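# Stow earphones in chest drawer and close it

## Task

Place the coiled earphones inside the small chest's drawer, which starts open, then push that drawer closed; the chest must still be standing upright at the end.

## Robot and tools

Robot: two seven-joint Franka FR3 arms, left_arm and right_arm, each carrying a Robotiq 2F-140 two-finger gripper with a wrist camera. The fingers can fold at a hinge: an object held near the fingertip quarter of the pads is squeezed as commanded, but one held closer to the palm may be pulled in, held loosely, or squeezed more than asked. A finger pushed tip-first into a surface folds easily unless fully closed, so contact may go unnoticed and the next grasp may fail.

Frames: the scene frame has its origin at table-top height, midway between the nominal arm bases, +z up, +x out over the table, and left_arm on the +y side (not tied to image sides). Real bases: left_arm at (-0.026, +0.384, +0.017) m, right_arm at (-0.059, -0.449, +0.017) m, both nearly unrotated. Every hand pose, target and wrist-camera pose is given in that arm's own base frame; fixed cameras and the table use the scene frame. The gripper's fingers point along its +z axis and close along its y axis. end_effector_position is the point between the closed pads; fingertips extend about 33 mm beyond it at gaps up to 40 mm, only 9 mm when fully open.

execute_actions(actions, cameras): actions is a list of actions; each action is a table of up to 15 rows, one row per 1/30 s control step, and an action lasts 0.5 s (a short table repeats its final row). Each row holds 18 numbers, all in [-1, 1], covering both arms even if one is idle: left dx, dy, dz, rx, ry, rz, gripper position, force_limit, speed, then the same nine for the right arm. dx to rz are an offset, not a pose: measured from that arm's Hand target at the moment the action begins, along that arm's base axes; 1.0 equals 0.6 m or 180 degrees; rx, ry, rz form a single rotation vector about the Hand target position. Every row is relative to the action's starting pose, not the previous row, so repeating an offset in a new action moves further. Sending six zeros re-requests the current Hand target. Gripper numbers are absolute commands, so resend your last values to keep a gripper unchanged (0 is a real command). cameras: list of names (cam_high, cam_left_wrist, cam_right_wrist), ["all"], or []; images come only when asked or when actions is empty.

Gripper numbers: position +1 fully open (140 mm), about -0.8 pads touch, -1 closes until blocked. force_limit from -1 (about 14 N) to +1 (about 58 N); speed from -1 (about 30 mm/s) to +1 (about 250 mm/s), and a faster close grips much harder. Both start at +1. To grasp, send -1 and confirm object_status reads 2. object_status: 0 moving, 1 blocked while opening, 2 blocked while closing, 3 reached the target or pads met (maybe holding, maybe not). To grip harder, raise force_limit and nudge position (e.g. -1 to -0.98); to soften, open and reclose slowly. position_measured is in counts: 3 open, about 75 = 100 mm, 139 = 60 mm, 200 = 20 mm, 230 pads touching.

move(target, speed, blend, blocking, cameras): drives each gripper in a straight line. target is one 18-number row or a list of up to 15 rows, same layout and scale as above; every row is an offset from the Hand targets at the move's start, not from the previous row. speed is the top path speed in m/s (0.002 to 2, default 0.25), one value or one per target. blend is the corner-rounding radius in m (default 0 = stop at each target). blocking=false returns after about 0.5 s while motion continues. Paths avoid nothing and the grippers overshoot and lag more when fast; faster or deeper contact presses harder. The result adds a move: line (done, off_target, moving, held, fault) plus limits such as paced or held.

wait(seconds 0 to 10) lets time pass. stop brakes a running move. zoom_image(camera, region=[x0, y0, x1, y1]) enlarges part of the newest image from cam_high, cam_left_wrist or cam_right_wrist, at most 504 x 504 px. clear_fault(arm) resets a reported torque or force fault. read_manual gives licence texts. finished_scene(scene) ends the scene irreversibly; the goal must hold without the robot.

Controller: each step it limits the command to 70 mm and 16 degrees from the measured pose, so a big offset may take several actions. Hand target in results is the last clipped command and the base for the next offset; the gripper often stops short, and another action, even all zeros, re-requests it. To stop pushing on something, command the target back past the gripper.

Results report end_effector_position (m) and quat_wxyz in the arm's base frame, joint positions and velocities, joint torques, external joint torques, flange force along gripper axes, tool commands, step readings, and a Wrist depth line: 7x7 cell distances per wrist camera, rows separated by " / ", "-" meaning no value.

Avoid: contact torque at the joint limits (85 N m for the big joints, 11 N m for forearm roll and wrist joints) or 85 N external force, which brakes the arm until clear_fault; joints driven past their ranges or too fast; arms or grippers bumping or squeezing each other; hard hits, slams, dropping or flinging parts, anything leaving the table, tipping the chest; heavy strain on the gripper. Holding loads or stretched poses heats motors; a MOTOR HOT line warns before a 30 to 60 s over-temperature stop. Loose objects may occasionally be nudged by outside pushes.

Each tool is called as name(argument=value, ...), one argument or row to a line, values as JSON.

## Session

execute_actions(
  actions=[],
)

Scene clock: 0.00 s.
left_arm: end_effector_position=(+0.3721, +0.1158, +0.1943) position_measured=3 object_status=3 end_effector_quat_wxyz=(+0.602, +0.677, +0.235, +0.351) | right_arm: end_effector_position=(+0.1607, +0.2546, +0.1449) position_measured=3 object_status=3 end_effector_quat_wxyz=(-0.258, +0.834, +0.435, -0.221)
Joint positions: left_arm=[0.903 0.174 0.298 -2.677 -1.257 1.456 -0.072] | right_arm=[0.729 -0.276 -0.223 -2.659 0.496 1.885 -2.283]
Joint velocities: within noise
Joint torques (N m): no reading
External joint torques (N m): no reading
Flange force (N): no reading
Wrist depth (mm): cam_left_wrist=[274 390 679 - - 1892 2082 / 264 376 681 1936 - - 2015 / 254 351 626 2155 - 2174 2915 / 242 118 527 515 - 137 2503 / - 109 479 468 3490 120 96 / - 305 444 436 4859 - - / - 297 432 429 3442 765 -] | cam_right_wrist=[2266 497 376 302 253 217 191 / 2170 553 414 326 270 229 200 / 2246 621 461 355 289 243 211 / - 124 516 387 310 138 216 / - 107 564 430 336 138 101 / - 100 640 490 360 304 96 / - 2307 - 569 340 320 -]
Hand target: left_arm +0.3721, +0.1158, +0.1943; +0.602, +0.677, +0.235, +0.351 | right_arm +0.1607, +0.2546, +0.1449; -0.258, +0.834, +0.435, -0.221
Tool commands: left_gripper/position=+1.0 left_gripper/force_limit=+1.0 left_gripper/speed=+1.0 right_gripper/position=+1.0 right_gripper/force_limit=+1.0 right_gripper/speed=+1.0

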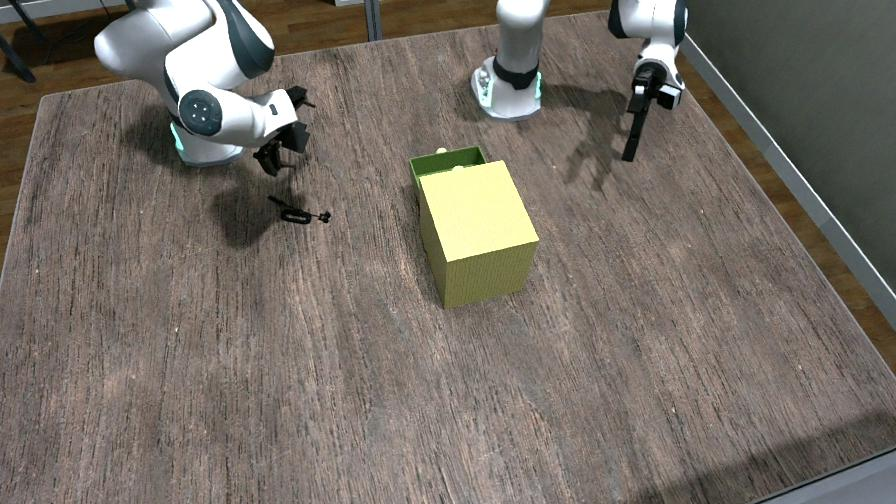

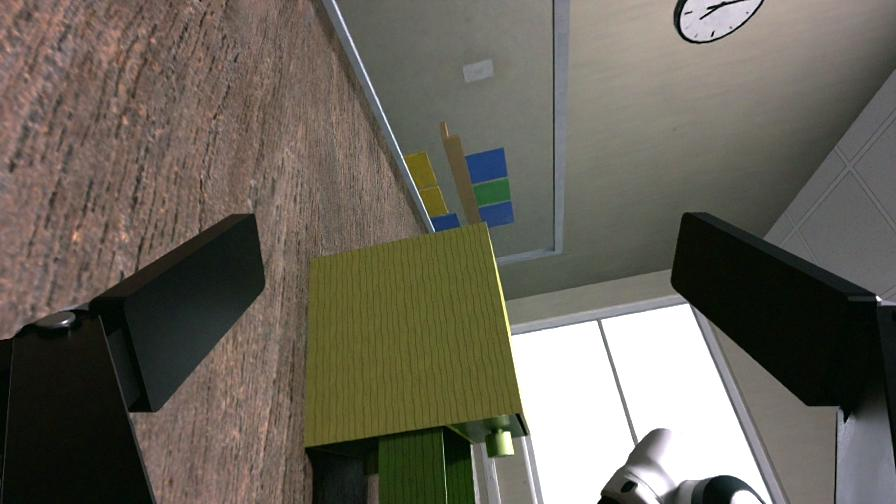

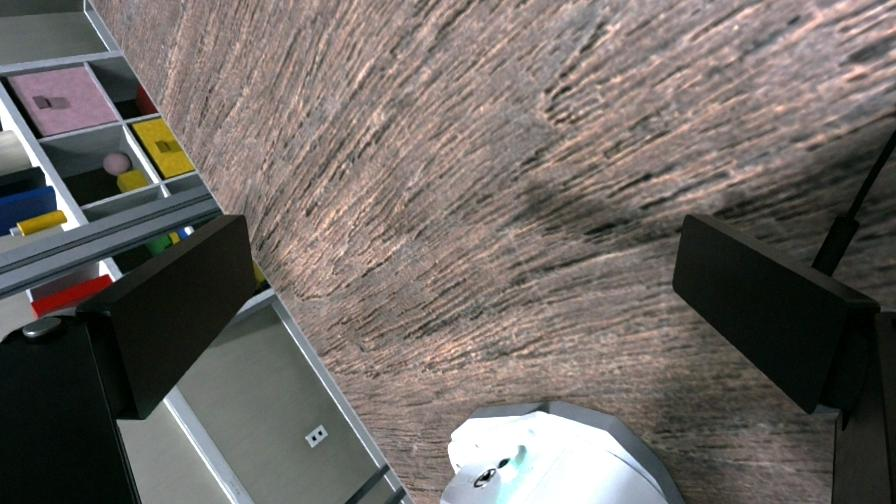

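zoom_image(
  camera="cam_high",
  region=[380, 120, 560, 320],
)

zoom_image(
  camera="cam_high",
  region=[240, 170, 360, 250],
)

zoom_image(
  camera="cam_left_wrist",
  region=[260, 200, 560, 504],
)

Scaled by 2.520 from the camera's 896x504 image, which has a finer 1280x720 frame.

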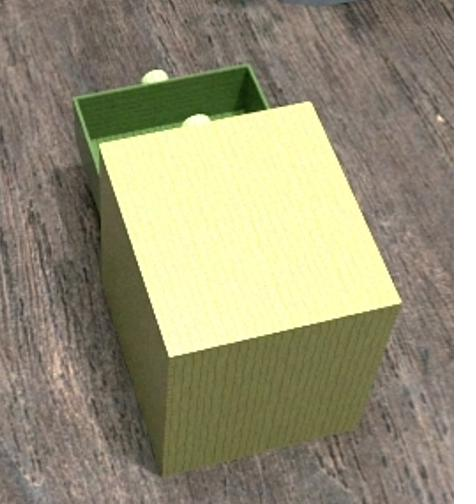

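Scaled by 4.200 from the camera's 896x504 image, which has a finer 1280x720 frame.

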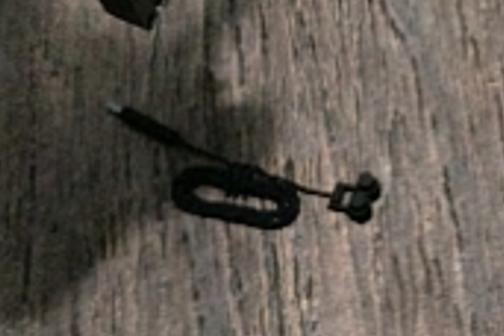

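Scaled by 1.658 from the camera's 896x504 image, which has a finer 1280x720 frame.

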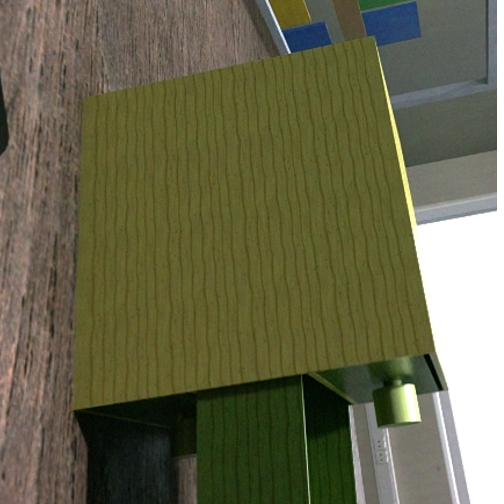

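move(
  target=[0,0,0,0,0,0,1,1,1,0.1988,-0.075,-0.0582,-0.0428,-0.2177,0.1146,0.175,-1,0],
  speed=0.4,
  cameras=["all"],
)

zoom_image(
  camera="cam_right_wrist",
  region=[250, 0, 650, 400],
)

Scene clock: 11.27 s.
left_arm: end_effector_position=(+0.3721, +0.1158, +0.1943) position_measured=3 object_status=3 end_effector_quat_wxyz=(+0.602, +0.677, +0.235, +0.351) | right_arm: end_effector_position=(+0.2795, +0.2098, +0.1106) position_measured=107 object_status=3 end_effector_quat_wxyz=(-0.001, +0.784, +0.621, -0.001)
Joint positions: left_arm=[0.903 0.174 0.298 -2.677 -1.257 1.456 -0.072] | right_arm=[0.633 -0.44 0.01 -2.832 0.01 2.39 -2.276]
Joint velocities: left_arm=[within noise] | right_arm=[-0.001 -0.001 0.001 0 0 0.004 0.001]
Joint torques (N m): left_arm=[0.68 -23.41 0.73 11.74 -0.64 -2.46 0.12] | right_arm=[-0.18 -13.66 0.26 22.23 0.59 2.87 0.19]
External joint torques (N m): left_arm=[0.63 1.01 -0.07 0.65 -0.01 -0.09 0.02] | right_arm=[-0.21 0.19 0.77 0.79 -0.05 0.29 0.19]
Flange force (N): left_arm=[2.5 -5.1 -2.2] | right_arm=[3.3 1.1 0.7]
Wrist depth (mm): cam_left_wrist=[275 391 737 1721 - 1620 1877 / 266 377 685 1863 - 2232 2082 / 254 352 623 2100 2360 2503 2174 / 244 118 522 509 2383 137 - / - 110 461 466 - 120 96 / - 305 422 428 - - - / - 296 428 416 - - -] | cam_right_wrist=[235 236 237 235 238 238 238 / 248 249 250 248 250 251 251 / 262 263 263 262 264 265 266 / 277 278 145 280 168 277 281 / - 88 293 297 294 94 88 / - - 315 318 317 - - / - - 338 339 340 - -]
Hand target: left_arm +0.3721, +0.1158, +0.1943; +0.602, +0.677, +0.235, +0.351 | right_arm +0.2800, +0.2096, +0.1100; +0.000, +0.785, +0.620, -0.001
Off the commanded pose: left_arm 0.000 m, 0 deg | right_arm 0.001 m, 0 deg.
move: done

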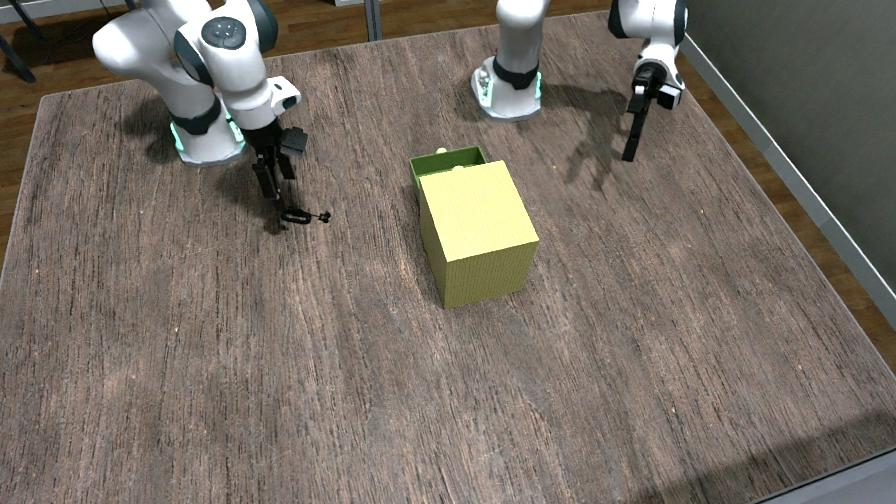

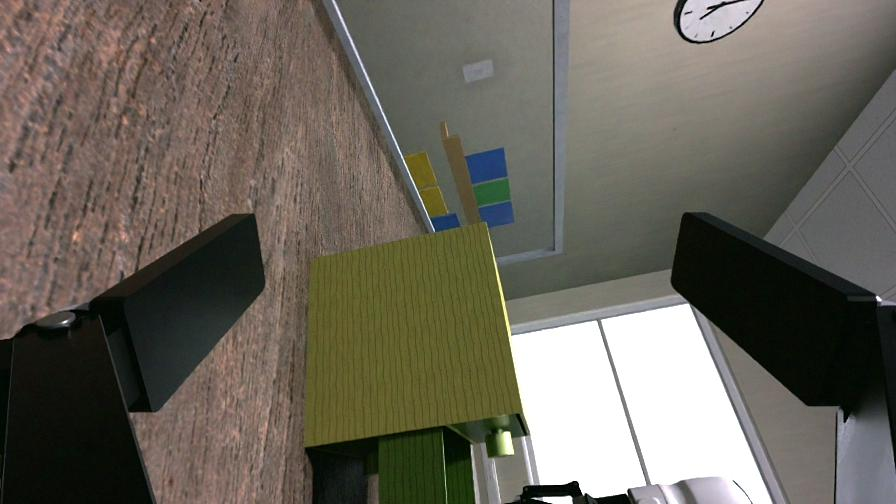

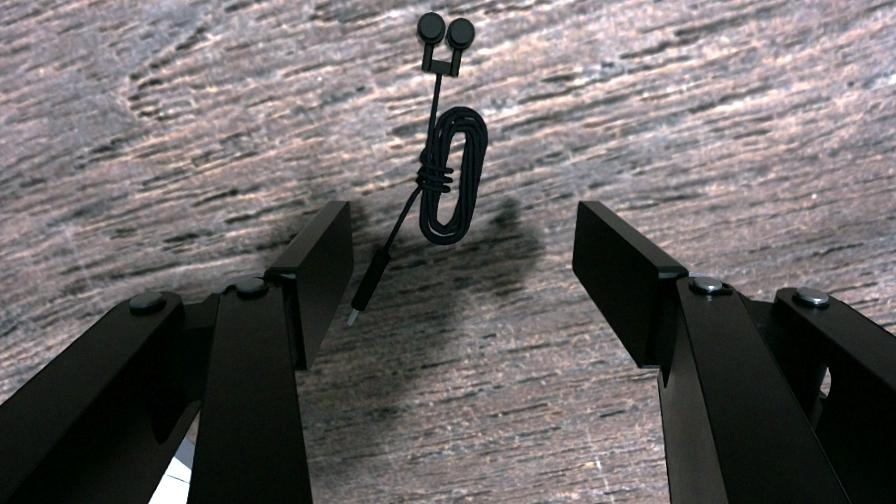

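Scaled by 1.260 from the camera's 896x504 image, which has a finer 1280x720 frame.

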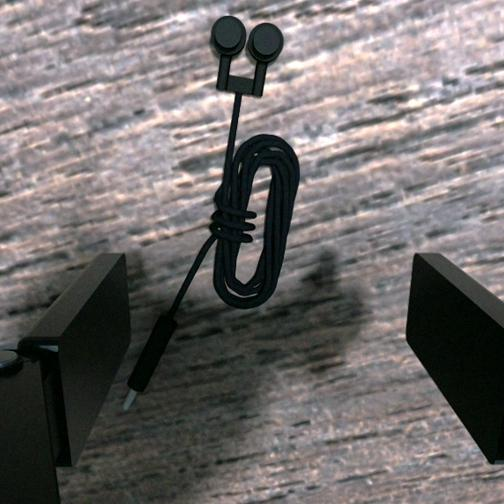

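move(
  target=[
    [0,0,0,0,0,0,1,1,1,0.0137,0.0355,-0.1,0,0,-0.0467,-0.079,-1,0],
    [0,0,0,0,0,0,1,1,1,0.0137,0.0355,-0.1537,0,0,-0.0467,-0.079,-1,0],
  ],
  speed=[0.25,0.12],
  blend=0.01,
  cameras=["cam_right_wrist"],
)

zoom_image(
  camera="cam_right_wrist",
  region=[300, 60, 620, 380],
)

Scene clock: 14.33 s.
left_arm: end_effector_position=(+0.3721, +0.1158, +0.1943) position_measured=3 object_status=3 end_effector_quat_wxyz=(+0.602, +0.677, +0.235, +0.351) | right_arm: end_effector_position=(+0.2873, +0.2302, +0.0178) position_measured=139 object_status=3 end_effector_quat_wxyz=(-0.001, +0.827, +0.562, -0.002)
Joint positions: left_arm=[0.903 0.174 0.298 -2.677 -1.257 1.456 -0.072] | right_arm=[0.613 -0.096 0.066 -2.826 0.021 2.726 -2.106]
Joint velocities: left_arm=[within noise] | right_arm=[0.001 0 -0.001 0 -0.001 0 0.005]
Joint torques (N m): left_arm=[0.71 -23.45 0.84 11.74 -0.64 -2.46 0.15] | right_arm=[-0.22 -20.85 0.21 17.88 0.24 2.95 0.15]
External joint torques (N m): left_arm=[0.73 0.89 0.11 0.72 -0.02 -0.09 0.04] | right_arm=[-0.3 0.22 0.36 1.31 -0.12 0.36 0.15]
Flange force (N): left_arm=[2.4 -4.7 -2.6] | right_arm=[4.2 1.9 2.1]
Wrist depth (mm): cam_left_wrist=[274 393 666 - - 1686 - / 264 375 670 - - - - / 255 351 631 2212 2338 - - / 244 118 528 514 - 137 - / - 109 482 - - 120 96 / - 304 432 429 3059 - - / - 296 433 461 - 2784 -] | cam_right_wrist=[150 150 151 152 152 152 152 / 158 159 161 159 160 160 160 / 167 167 168 166 169 169 169 / 177 177 152 176 174 179 180 / 186 78 94 187 188 93 187 / - - - 202 202 - 74 / - - - 217 217 - -]
Hand target: left_arm +0.3721, +0.1158, +0.1943; +0.602, +0.677, +0.235, +0.351 | right_arm +0.2882, +0.2309, +0.0178; +0.000, +0.828, +0.560, -0.001
Off the commanded pose: left_arm 0.000 m, 0 deg | right_arm 0.001 m, 0 deg.
move: done
Images, in order (width x height): cam_right_wrist 896x504.

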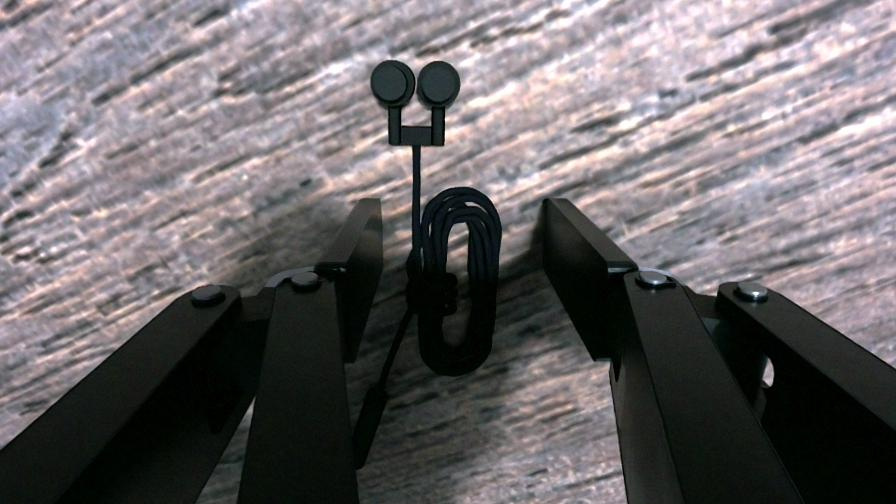

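Scaled by 1.575 from the camera's 896x504 image, which has a finer 1280x720 frame.

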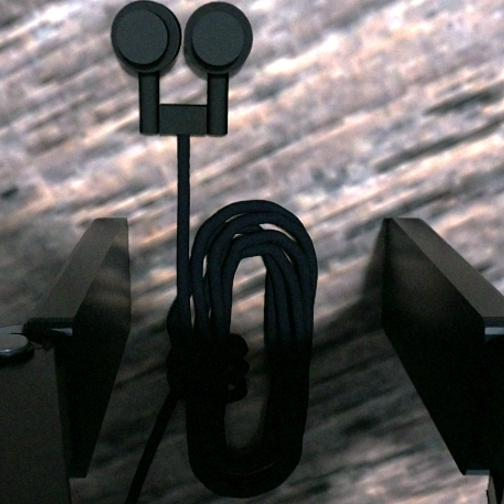

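move(
  target=[
    [0,0,0,0,0,0,1,1,1,0,0,0,0,0,0,-1,-1,-1],
    [0,0,0,0,0,0,1,1,1,0,0,0.47,0,0,0,-1,-1,-1],
  ],
  speed=0.25,
  cameras=["all"],
)

zoom_image(
  camera="cam_right_wrist",
  region=[300, 60, 620, 380],
)

zoom_image(
  camera="cam_high",
  region=[200, 80, 360, 240],
)

Scene clock: 18.93 s.
left_arm: end_effector_position=(+0.3721, +0.1158, +0.1943) position_measured=3 object_status=3 end_effector_quat_wxyz=(+0.602, +0.677, +0.235, +0.351) | right_arm: end_effector_position=(+0.2880, +0.2321, +0.2999) position_measured=214 object_status=2 end_effector_quat_wxyz=(-0.001, +0.829, +0.559, +0.001)
Joint positions: left_arm=[0.903 0.174 0.298 -2.677 -1.257 1.456 -0.072] | right_arm=[0.619 -0.603 0.047 -2.44 0.03 1.84 -2.107]
Joint velocities: left_arm=[within noise] | right_arm=[0 0 0 0.001 0.001 -0.005 0]
Joint torques (N m): left_arm=[0.73 -23.4 0.8 11.77 -0.66 -2.47 0.14] | right_arm=[0.35 -11.64 -1.59 26.53 0.75 2.36 -0.25]
External joint torques (N m): left_arm=[0.77 0.96 0.09 0.74 -0.04 -0.09 0.04] | right_arm=[0.36 0.07 -0.24 1.66 -0.14 -0.26 -0.25]
Flange force (N): left_arm=[2.5 -5.1 -2.7] | right_arm=[3.1 2.4 -4.7]
Wrist depth (mm): cam_left_wrist=[274 390 663 - - 1408 - / 264 373 690 1849 - 2316 - / 255 351 626 2316 - 2636 - / 244 118 519 492 - 137 - / - 109 481 - - 120 96 / - 304 431 435 - - - / - 295 432 547 - 755 -] | cam_right_wrist=[408 410 410 411 412 414 412 / 428 429 431 436 433 436 435 / 452 455 454 453 459 461 459 / 479 479 477 123 479 489 489 / 507 505 - 88 94 509 521 / - - - - 70 - 547 / - - - - - 72 -]
Hand target: left_arm +0.3721, +0.1158, +0.1943; +0.602, +0.677, +0.235, +0.351 | right_arm +0.2882, +0.2309, +0.2998; +0.000, +0.828, +0.560, -0.001
Off the commanded pose: left_arm 0.000 m, 0 deg | right_arm 0.001 m, 0 deg.
move: done

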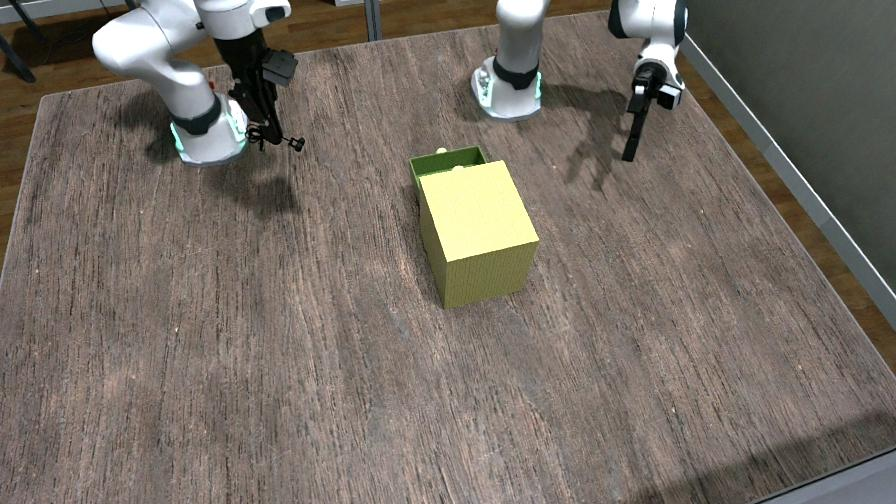

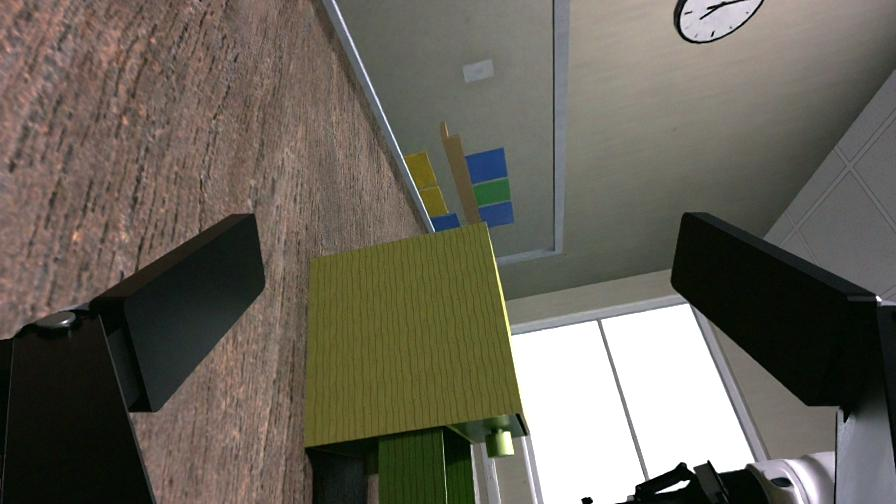

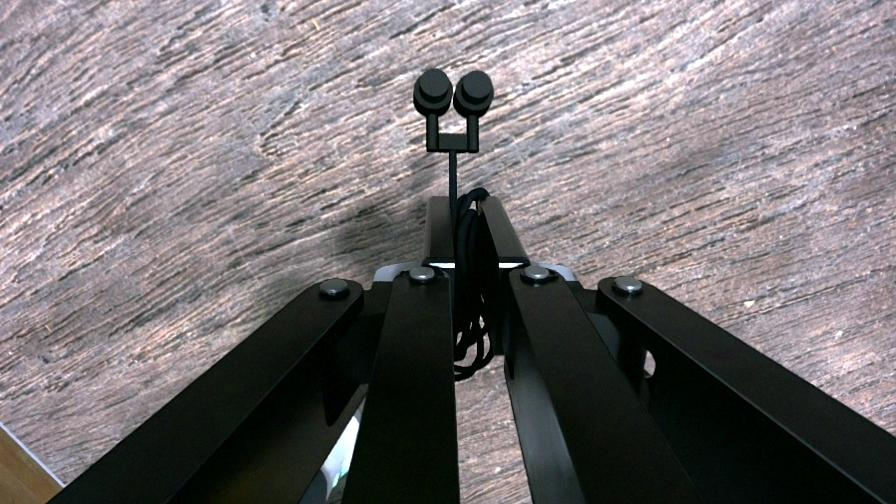

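Scaled by 1.575 from the camera's 896x504 image, which has a finer 1280x720 frame.

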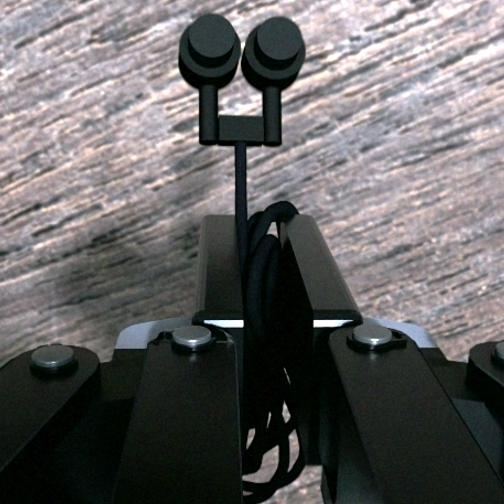

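Scaled by 3.150 from the camera's 896x504 image, which has a finer 1280x720 frame.

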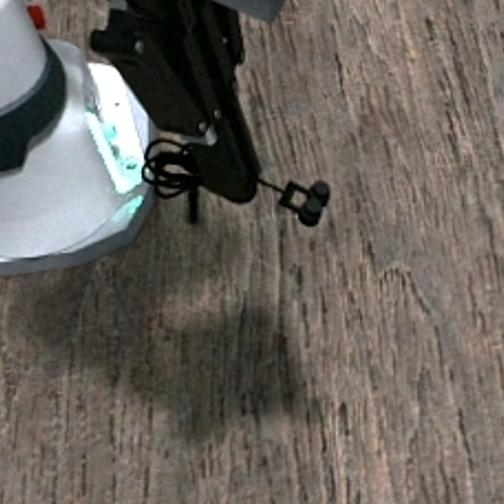

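move(
  target=[0,0,0,0,0,0,1,1,1,0.0297,0.6365,0,0,0,0.334,-1,-1,-1],
  speed=0.4,
  cameras=["all"],
)

zoom_image(
  camera="cam_high",
  region=[360, 60, 560, 220],
)

Scene clock: 23.77 s.
left_arm: end_effector_position=(+0.3721, +0.1158, +0.1943) position_measured=3 object_status=3 end_effector_quat_wxyz=(+0.602, +0.677, +0.235, +0.351) | right_arm: end_effector_position=(+0.3059, +0.6132, +0.3000) position_measured=214 object_status=2 end_effector_quat_wxyz=(-0.001, +0.439, +0.898, +0.000)
Joint positions: left_arm=[0.903 0.174 0.298 -2.677 -1.257 1.456 -0.072] | right_arm=[0.909 0.437 0.267 -1.275 -0.111 1.698 -2.636]
Joint velocities: left_arm=[within noise] | right_arm=[0 0.001 0 0 0 -0.001 -0.006]
Joint torques (N m): left_arm=[0.67 -23.46 0.74 11.75 -0.65 -2.47 0.14] | right_arm=[0.26 -45.1 4.04 26.19 0.81 2.28 -0.05]
External joint torques (N m): left_arm=[0.58 0.96 -0.1 0.67 -0.03 -0.1 0.04] | right_arm=[0.07 0.2 0.22 1.76 -0.15 -0.29 -0.05]
Flange force (N): left_arm=[2.5 -5.0 -2.1] | right_arm=[5.8 11.7 -6.3]
Wrist depth (mm): cam_left_wrist=[274 395 753 1686 - 1998 - / 263 377 673 - 1998 1951 - / 256 350 629 2174 2478 - - / 244 118 523 498 3644 136 2816 / - 109 482 471 - 119 96 / - 306 442 427 3754 424 - / - 296 430 552 514 416 -] | cam_right_wrist=[404 405 407 404 410 409 409 / 427 427 423 167 423 431 434 / 448 449 441 366 253 444 456 / 476 476 466 123 253 254 480 / 506 499 - 88 94 266 270 / - - - - 70 - 536 / - - - - - 72 -]
Hand target: left_arm +0.3721, +0.1158, +0.1943; +0.602, +0.677, +0.235, +0.351 | right_arm +0.3060, +0.6128, +0.2998; +0.000, +0.436, +0.900, -0.001
Off the commanded pose: left_arm 0.000 m, 0 deg | right_arm 0.000 m, 0 deg.
move: done

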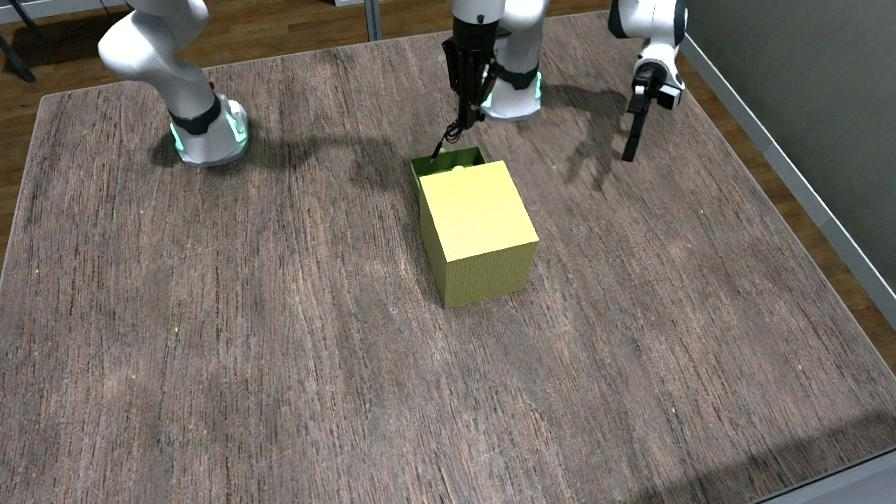

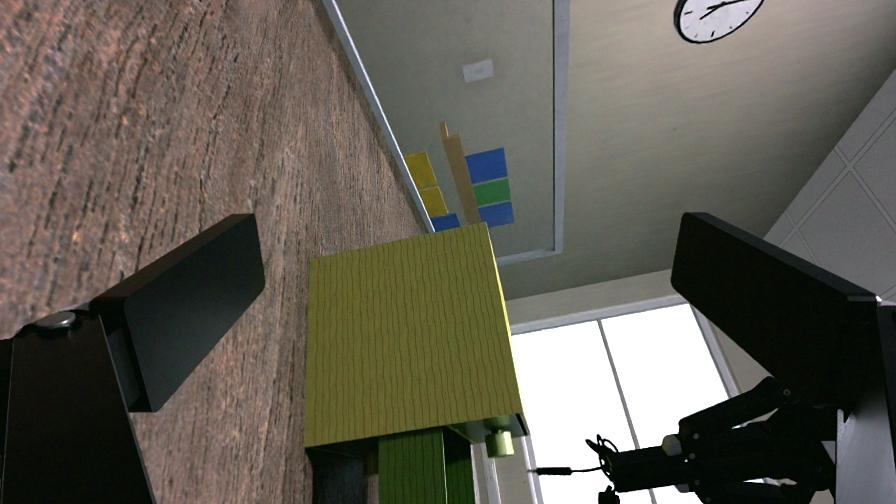

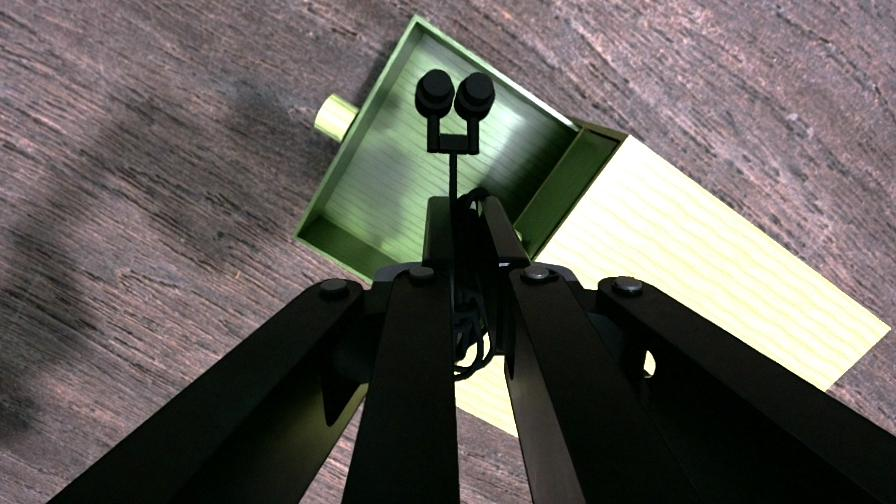

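Scaled by 2.520 from the camera's 896x504 image, which has a finer 1280x720 frame.

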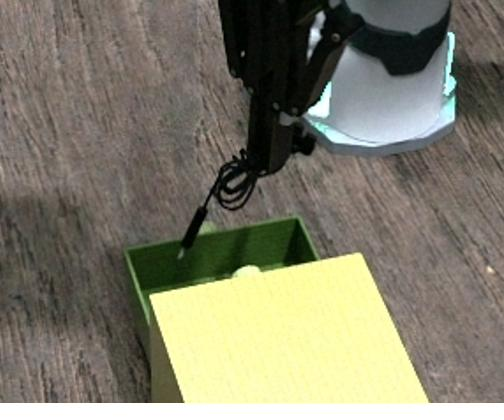

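zoom_image(
  camera="cam_right_wrist",
  region=[280, 0, 660, 300],
)

Scaled by 1.326 from the camera's 896x504 image, which has a finer 1280x720 frame.

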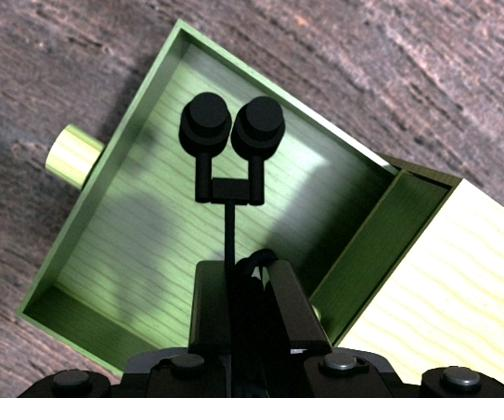

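move(
  target=[
    [0,0,0,0,0,0,1,1,1,-0.0193,0.0058,-0.05,0,0,0,-1,-1,-1],
    [0,0,0,0,0,0,1,1,1,-0.0193,0.0058,-0.3213,0,0,0,-1,-1,-1],
  ],
  speed=0.22,
  blend=0.01,
  cameras=["all"],
)

zoom_image(
  camera="cam_high",
  region=[380, 100, 540, 220],
)

Scene clock: 29.73 s.
left_arm: end_effector_position=(+0.3721, +0.1158, +0.1943) position_measured=3 object_status=3 end_effector_quat_wxyz=(+0.602, +0.677, +0.235, +0.351) | right_arm: end_effector_position=(+0.2929, +0.6150, +0.1052) position_measured=214 object_status=2 end_effector_quat_wxyz=(-0.001, +0.434, +0.901, -0.004)
Joint positions: left_arm=[0.903 0.174 0.298 -2.677 -1.257 1.456 -0.072] | right_arm=[0.919 0.535 0.246 -1.627 -0.144 2.137 -2.605]
Joint velocities: left_arm=[within noise] | right_arm=[0.001 0 0 0.001 0 0.005 0.003]
Joint torques (N m): left_arm=[0.71 -23.41 0.75 11.73 -0.63 -2.47 0.12] | right_arm=[0.94 -47.6 4.08 25.02 0.7 2.8 0.21]
External joint torques (N m): left_arm=[0.65 1.03 -0.05 0.67 -0.01 -0.1 0.01] | right_arm=[0.95 -0.94 -0.46 1.69 -0.09 0.27 0.21]
Flange force (N): left_arm=[2.5 -5.2 -2.3] | right_arm=[3.8 4.7 -1.7]
Wrist depth (mm): cam_left_wrist=[274 393 727 1558 1951 1588 2136 / 265 375 683 - 1796 2118 2273 / 254 349 635 2082 2100 2453 2503 / 244 118 524 518 2453 137 2429 / - 109 476 466 - 120 96 / - 305 446 438 - 431 - / - 297 432 429 415 387 -] | cam_right_wrist=[228 228 229 148 227 229 229 / 241 241 177 168 170 241 241 / 254 249 184 179 180 153 255 / 269 269 193 123 187 - 125 / 286 282 - 94 94 - 112 / 302 - - - 70 - 99 / - - - - - 72 -]
Hand target: left_arm +0.3721, +0.1158, +0.1943; +0.602, +0.677, +0.235, +0.351 | right_arm +0.2944, +0.6163, +0.1070; +0.000, +0.436, +0.900, -0.001
Off the commanded pose: left_arm 0.000 m, 0 deg | right_arm 0.003 m, 0 deg.
move: done

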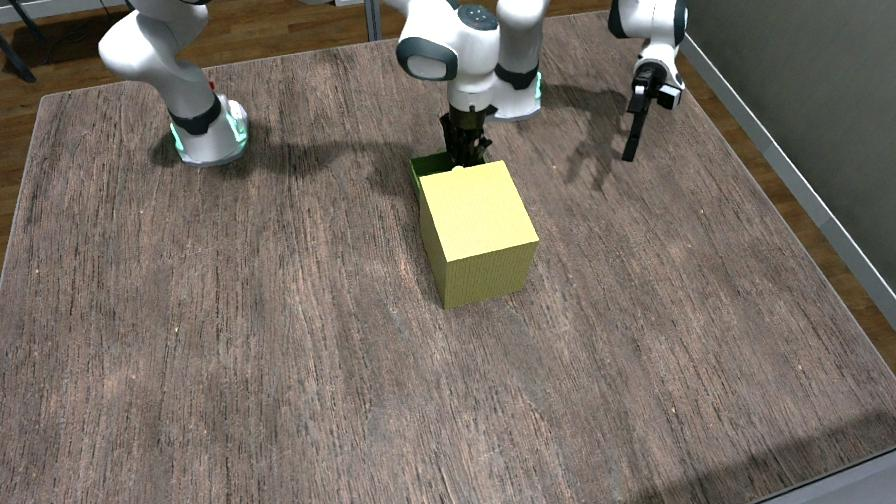

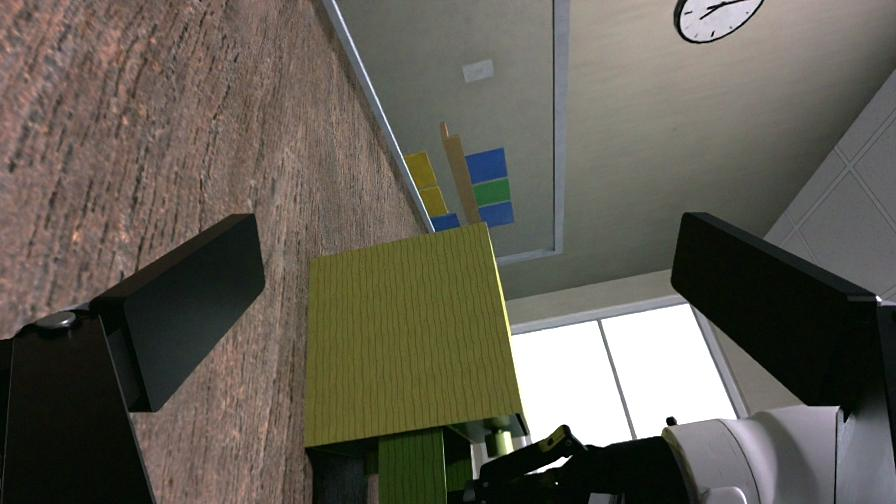

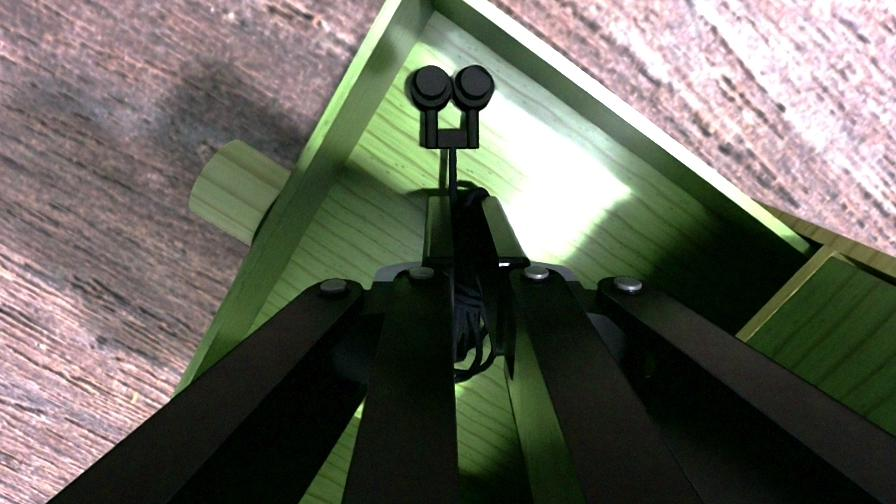

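Scaled by 3.150 from the camera's 896x504 image, which has a finer 1280x720 frame.

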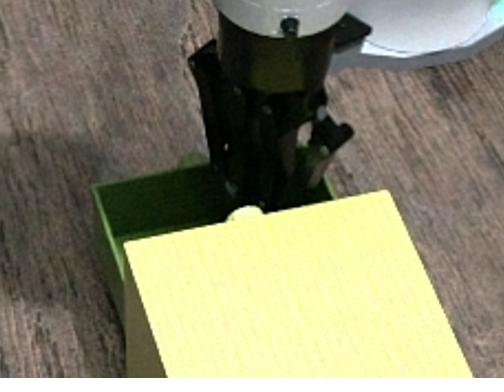

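move(
  target=[
    [0,0,0,0,0,0,1,1,1,0,0,-0.0108,0,0,0,-1,-1,-1],
    [0,0,0,0,0,0,1,1,1,0,0,-0.0108,0,0,0,-0.37,-1,-0.8],
    [0,0,0,0,0,0,1,1,1,0,0,0.2,0,0,0,-0.37,-1,-0.8],
  ],
  speed=[0.06,0.1,0.17],
  cameras=["all"],
)

zoom_image(
  camera="cam_right_wrist",
  region=[160, 0, 660, 300],
)

Scene clock: 34.90 s.
left_arm: end_effector_position=(+0.3721, +0.1158, +0.1943) position_measured=3 object_status=3 end_effector_quat_wxyz=(+0.602, +0.677, +0.235, +0.351) | right_arm: end_effector_position=(+0.2957, +0.6165, +0.2274) position_measured=176 object_status=3 end_effector_quat_wxyz=(+0.001, +0.438, +0.899, +0.001)
Joint positions: left_arm=[0.903 0.174 0.298 -2.677 -1.257 1.456 -0.072] | right_arm=[0.92 0.433 0.257 -1.466 -0.115 1.886 -2.616]
Joint velocities: left_arm=[within noise] | right_arm=[0.002 0.001 0.001 0 0 -0.003 -0.002]
Joint torques (N m): left_arm=[0.69 -23.39 0.76 11.74 -0.65 -2.46 0.12] | right_arm=[0.16 -45.2 4.14 26.18 1.4 2.25 -0.24]
External joint torques (N m): left_arm=[0.69 0.97 0.01 0.7 -0.03 -0.09 0.02] | right_arm=[0 0.02 0.28 1.64 0.5 -0.31 -0.24]
Flange force (N): left_arm=[2.5 -5.0 -2.4] | right_arm=[3.8 8.4 -4.1]
Wrist depth (mm): cam_left_wrist=[273 391 661 1620 1641 2118 - / 264 373 672 2118 - - 2478 / 254 351 623 2015 - - - / 244 118 521 515 - 136 - / - 109 483 467 - 120 96 / - 305 446 435 3218 399 - / - 297 435 415 429 405 -] | cam_right_wrist=[336 339 340 337 342 343 344 / 355 356 352 - 357 361 363 / 374 375 382 301 297 374 383 / 396 399 255 153 153 176 396 / 421 78 92 332 - 94 - / - - - 265 - - - / - - - 221 - - -]
Hand target: left_arm +0.3721, +0.1158, +0.1943; +0.602, +0.677, +0.235, +0.351 | right_arm +0.2944, +0.6163, +0.2270; +0.000, +0.436, +0.900, -0.001
Off the commanded pose: left_arm 0.000 m, 0 deg | right_arm 0.001 m, 0 deg.
move: done

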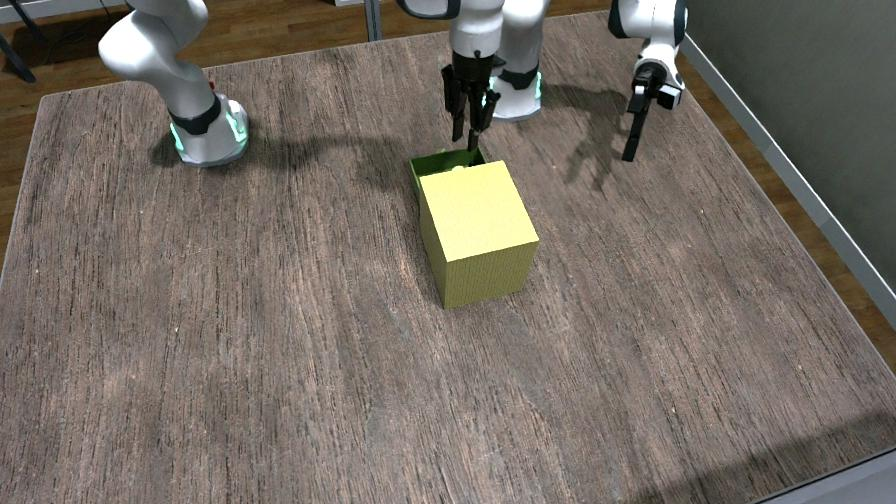

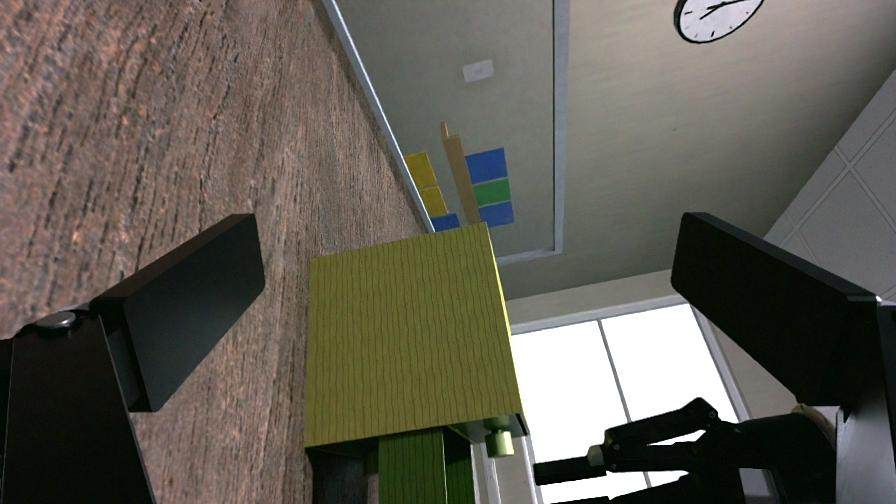

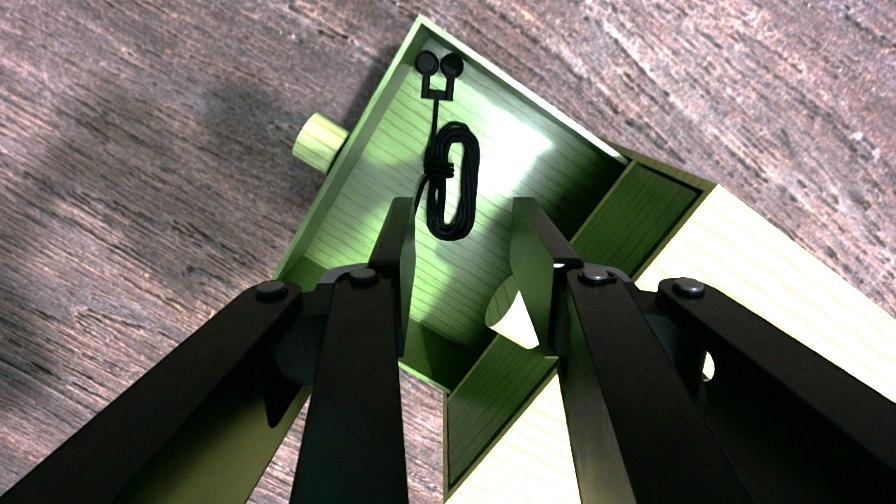

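Scaled by 1.008 from the camera's 896x504 image, which has a finer 1280x720 frame.

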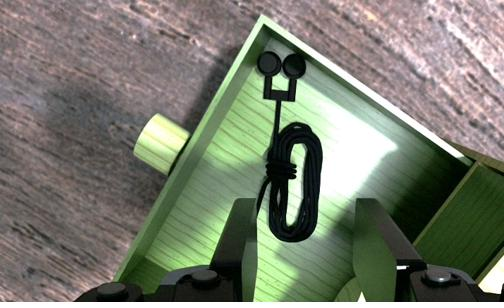

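move(
  target=[
    [0,0,0,0,0,0,1,1,1,-0.2365,-0.0575,0.055,0.0935,-0.0394,-0.6756,-1,-1,-0.5],
    [0,0,0,0,0,0,1,1,1,-0.2365,-0.0575,-0.1893,0.0935,-0.0394,-0.6756,-1,-1,-0.5],
  ],
  speed=[0.5,0.25],
  blend=0.02,
  cameras=["all"],
)

zoom_image(
  camera="cam_right_wrist",
  region=[250, 0, 650, 300],
)

zoom_image(
  camera="cam_high",
  region=[380, 80, 540, 220],
)

Scene clock: 43.63 s.
left_arm: end_effector_position=(+0.3721, +0.1158, +0.1943) position_measured=3 object_status=3 end_effector_quat_wxyz=(+0.602, +0.677, +0.235, +0.351) | right_arm: end_effector_position=(+0.1522, +0.5816, +0.1141) position_measured=232 object_status=3 end_effector_quat_wxyz=(-0.007, +0.990, +0.053, +0.129)
Joint positions: left_arm=[0.903 0.174 0.298 -2.677 -1.257 1.456 -0.072] | right_arm=[1.474 0.234 -0.066 -2.083 -0.336 2.358 -0.033]
Joint velocities: left_arm=[within noise] | right_arm=[0.001 -0.001 -0.001 0 -0.001 -0.001 0.006]
Joint torques (N m): left_arm=[0.7 -23.4 0.78 11.79 -0.64 -2.48 0.11] | right_arm=[1.08 -37.87 -0.69 22.96 0.37 2.79 0.33]
External joint torques (N m): left_arm=[0.7 1.02 0.03 0.74 -0.02 -0.1 0.01] | right_arm=[1 0.1 -0.46 0.69 -0.15 0.28 0.32]
Flange force (N): left_arm=[2.6 -5.2 -2.6] | right_arm=[-0.9 -2.5 0.5]
Wrist depth (mm): cam_left_wrist=[274 391 685 1663 - 1502 - / 265 374 696 - 1641 2636 - / 255 351 627 2253 - - 2338 / 243 119 522 499 - 137 - / - 109 475 468 - 120 96 / - 305 437 434 - 3022 - / - 296 432 417 3304 3137 -] | cam_right_wrist=[258 259 262 165 268 264 266 / 261 262 264 266 267 269 271 / 265 266 267 269 270 273 275 / 268 270 272 124 274 277 278 / 271 272 - 88 88 281 282 / 274 - - - 70 - 285 / - - - - - - -]
Hand target: left_arm +0.3721, +0.1158, +0.1943; +0.602, +0.677, +0.235, +0.351 | right_arm +0.1525, +0.5818, +0.1134; -0.007, +0.990, +0.051, +0.130
Off the commanded pose: left_arm 0.000 m, 0 deg | right_arm 0.001 m, 0 deg.
move: done; limits=paced

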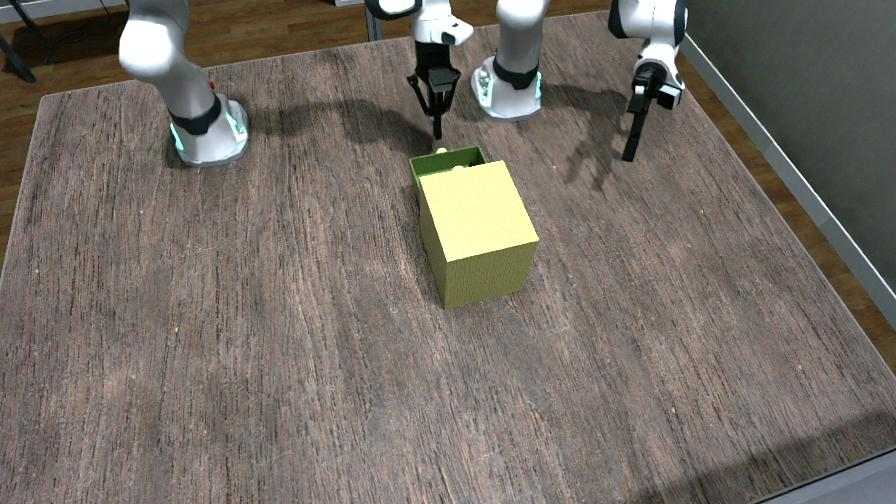

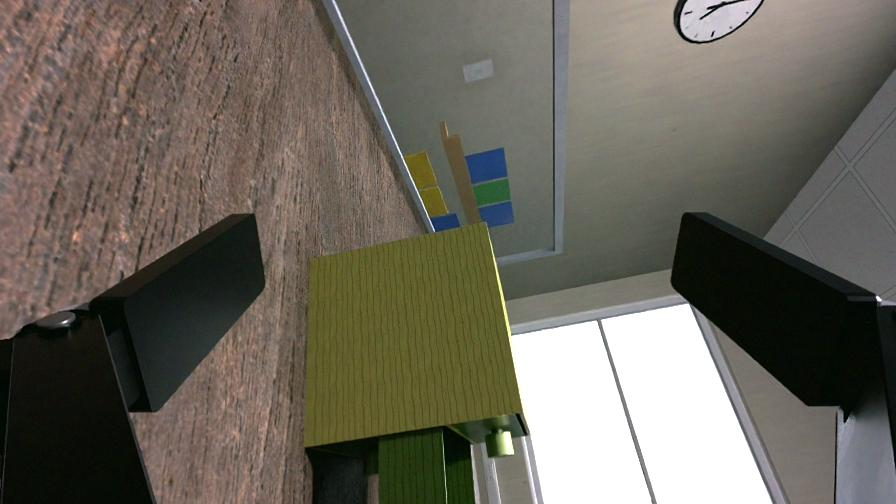

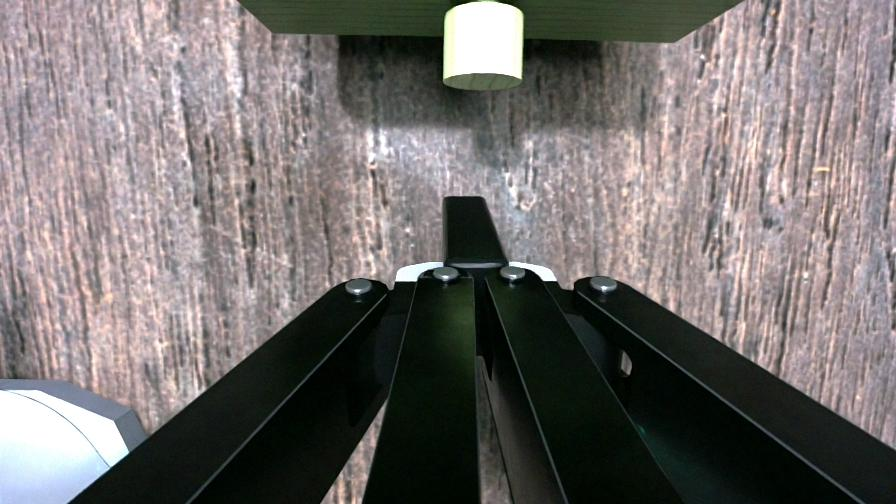

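Scaled by 1.260 from the camera's 896x504 image, which has a finer 1280x720 frame.

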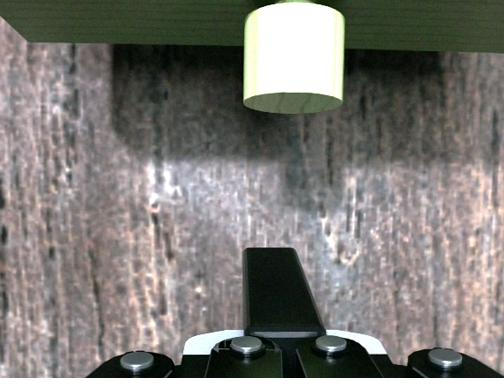

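Scaled by 3.150 from the camera's 896x504 image, which has a finer 1280x720 frame.

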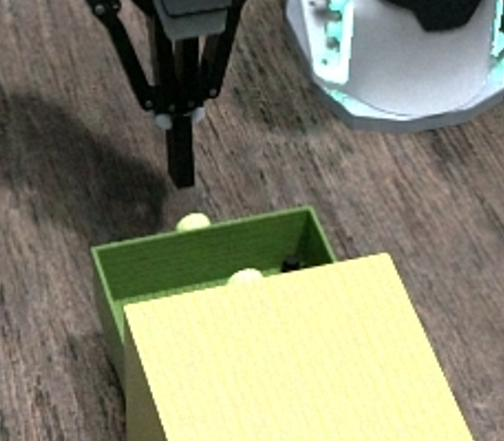

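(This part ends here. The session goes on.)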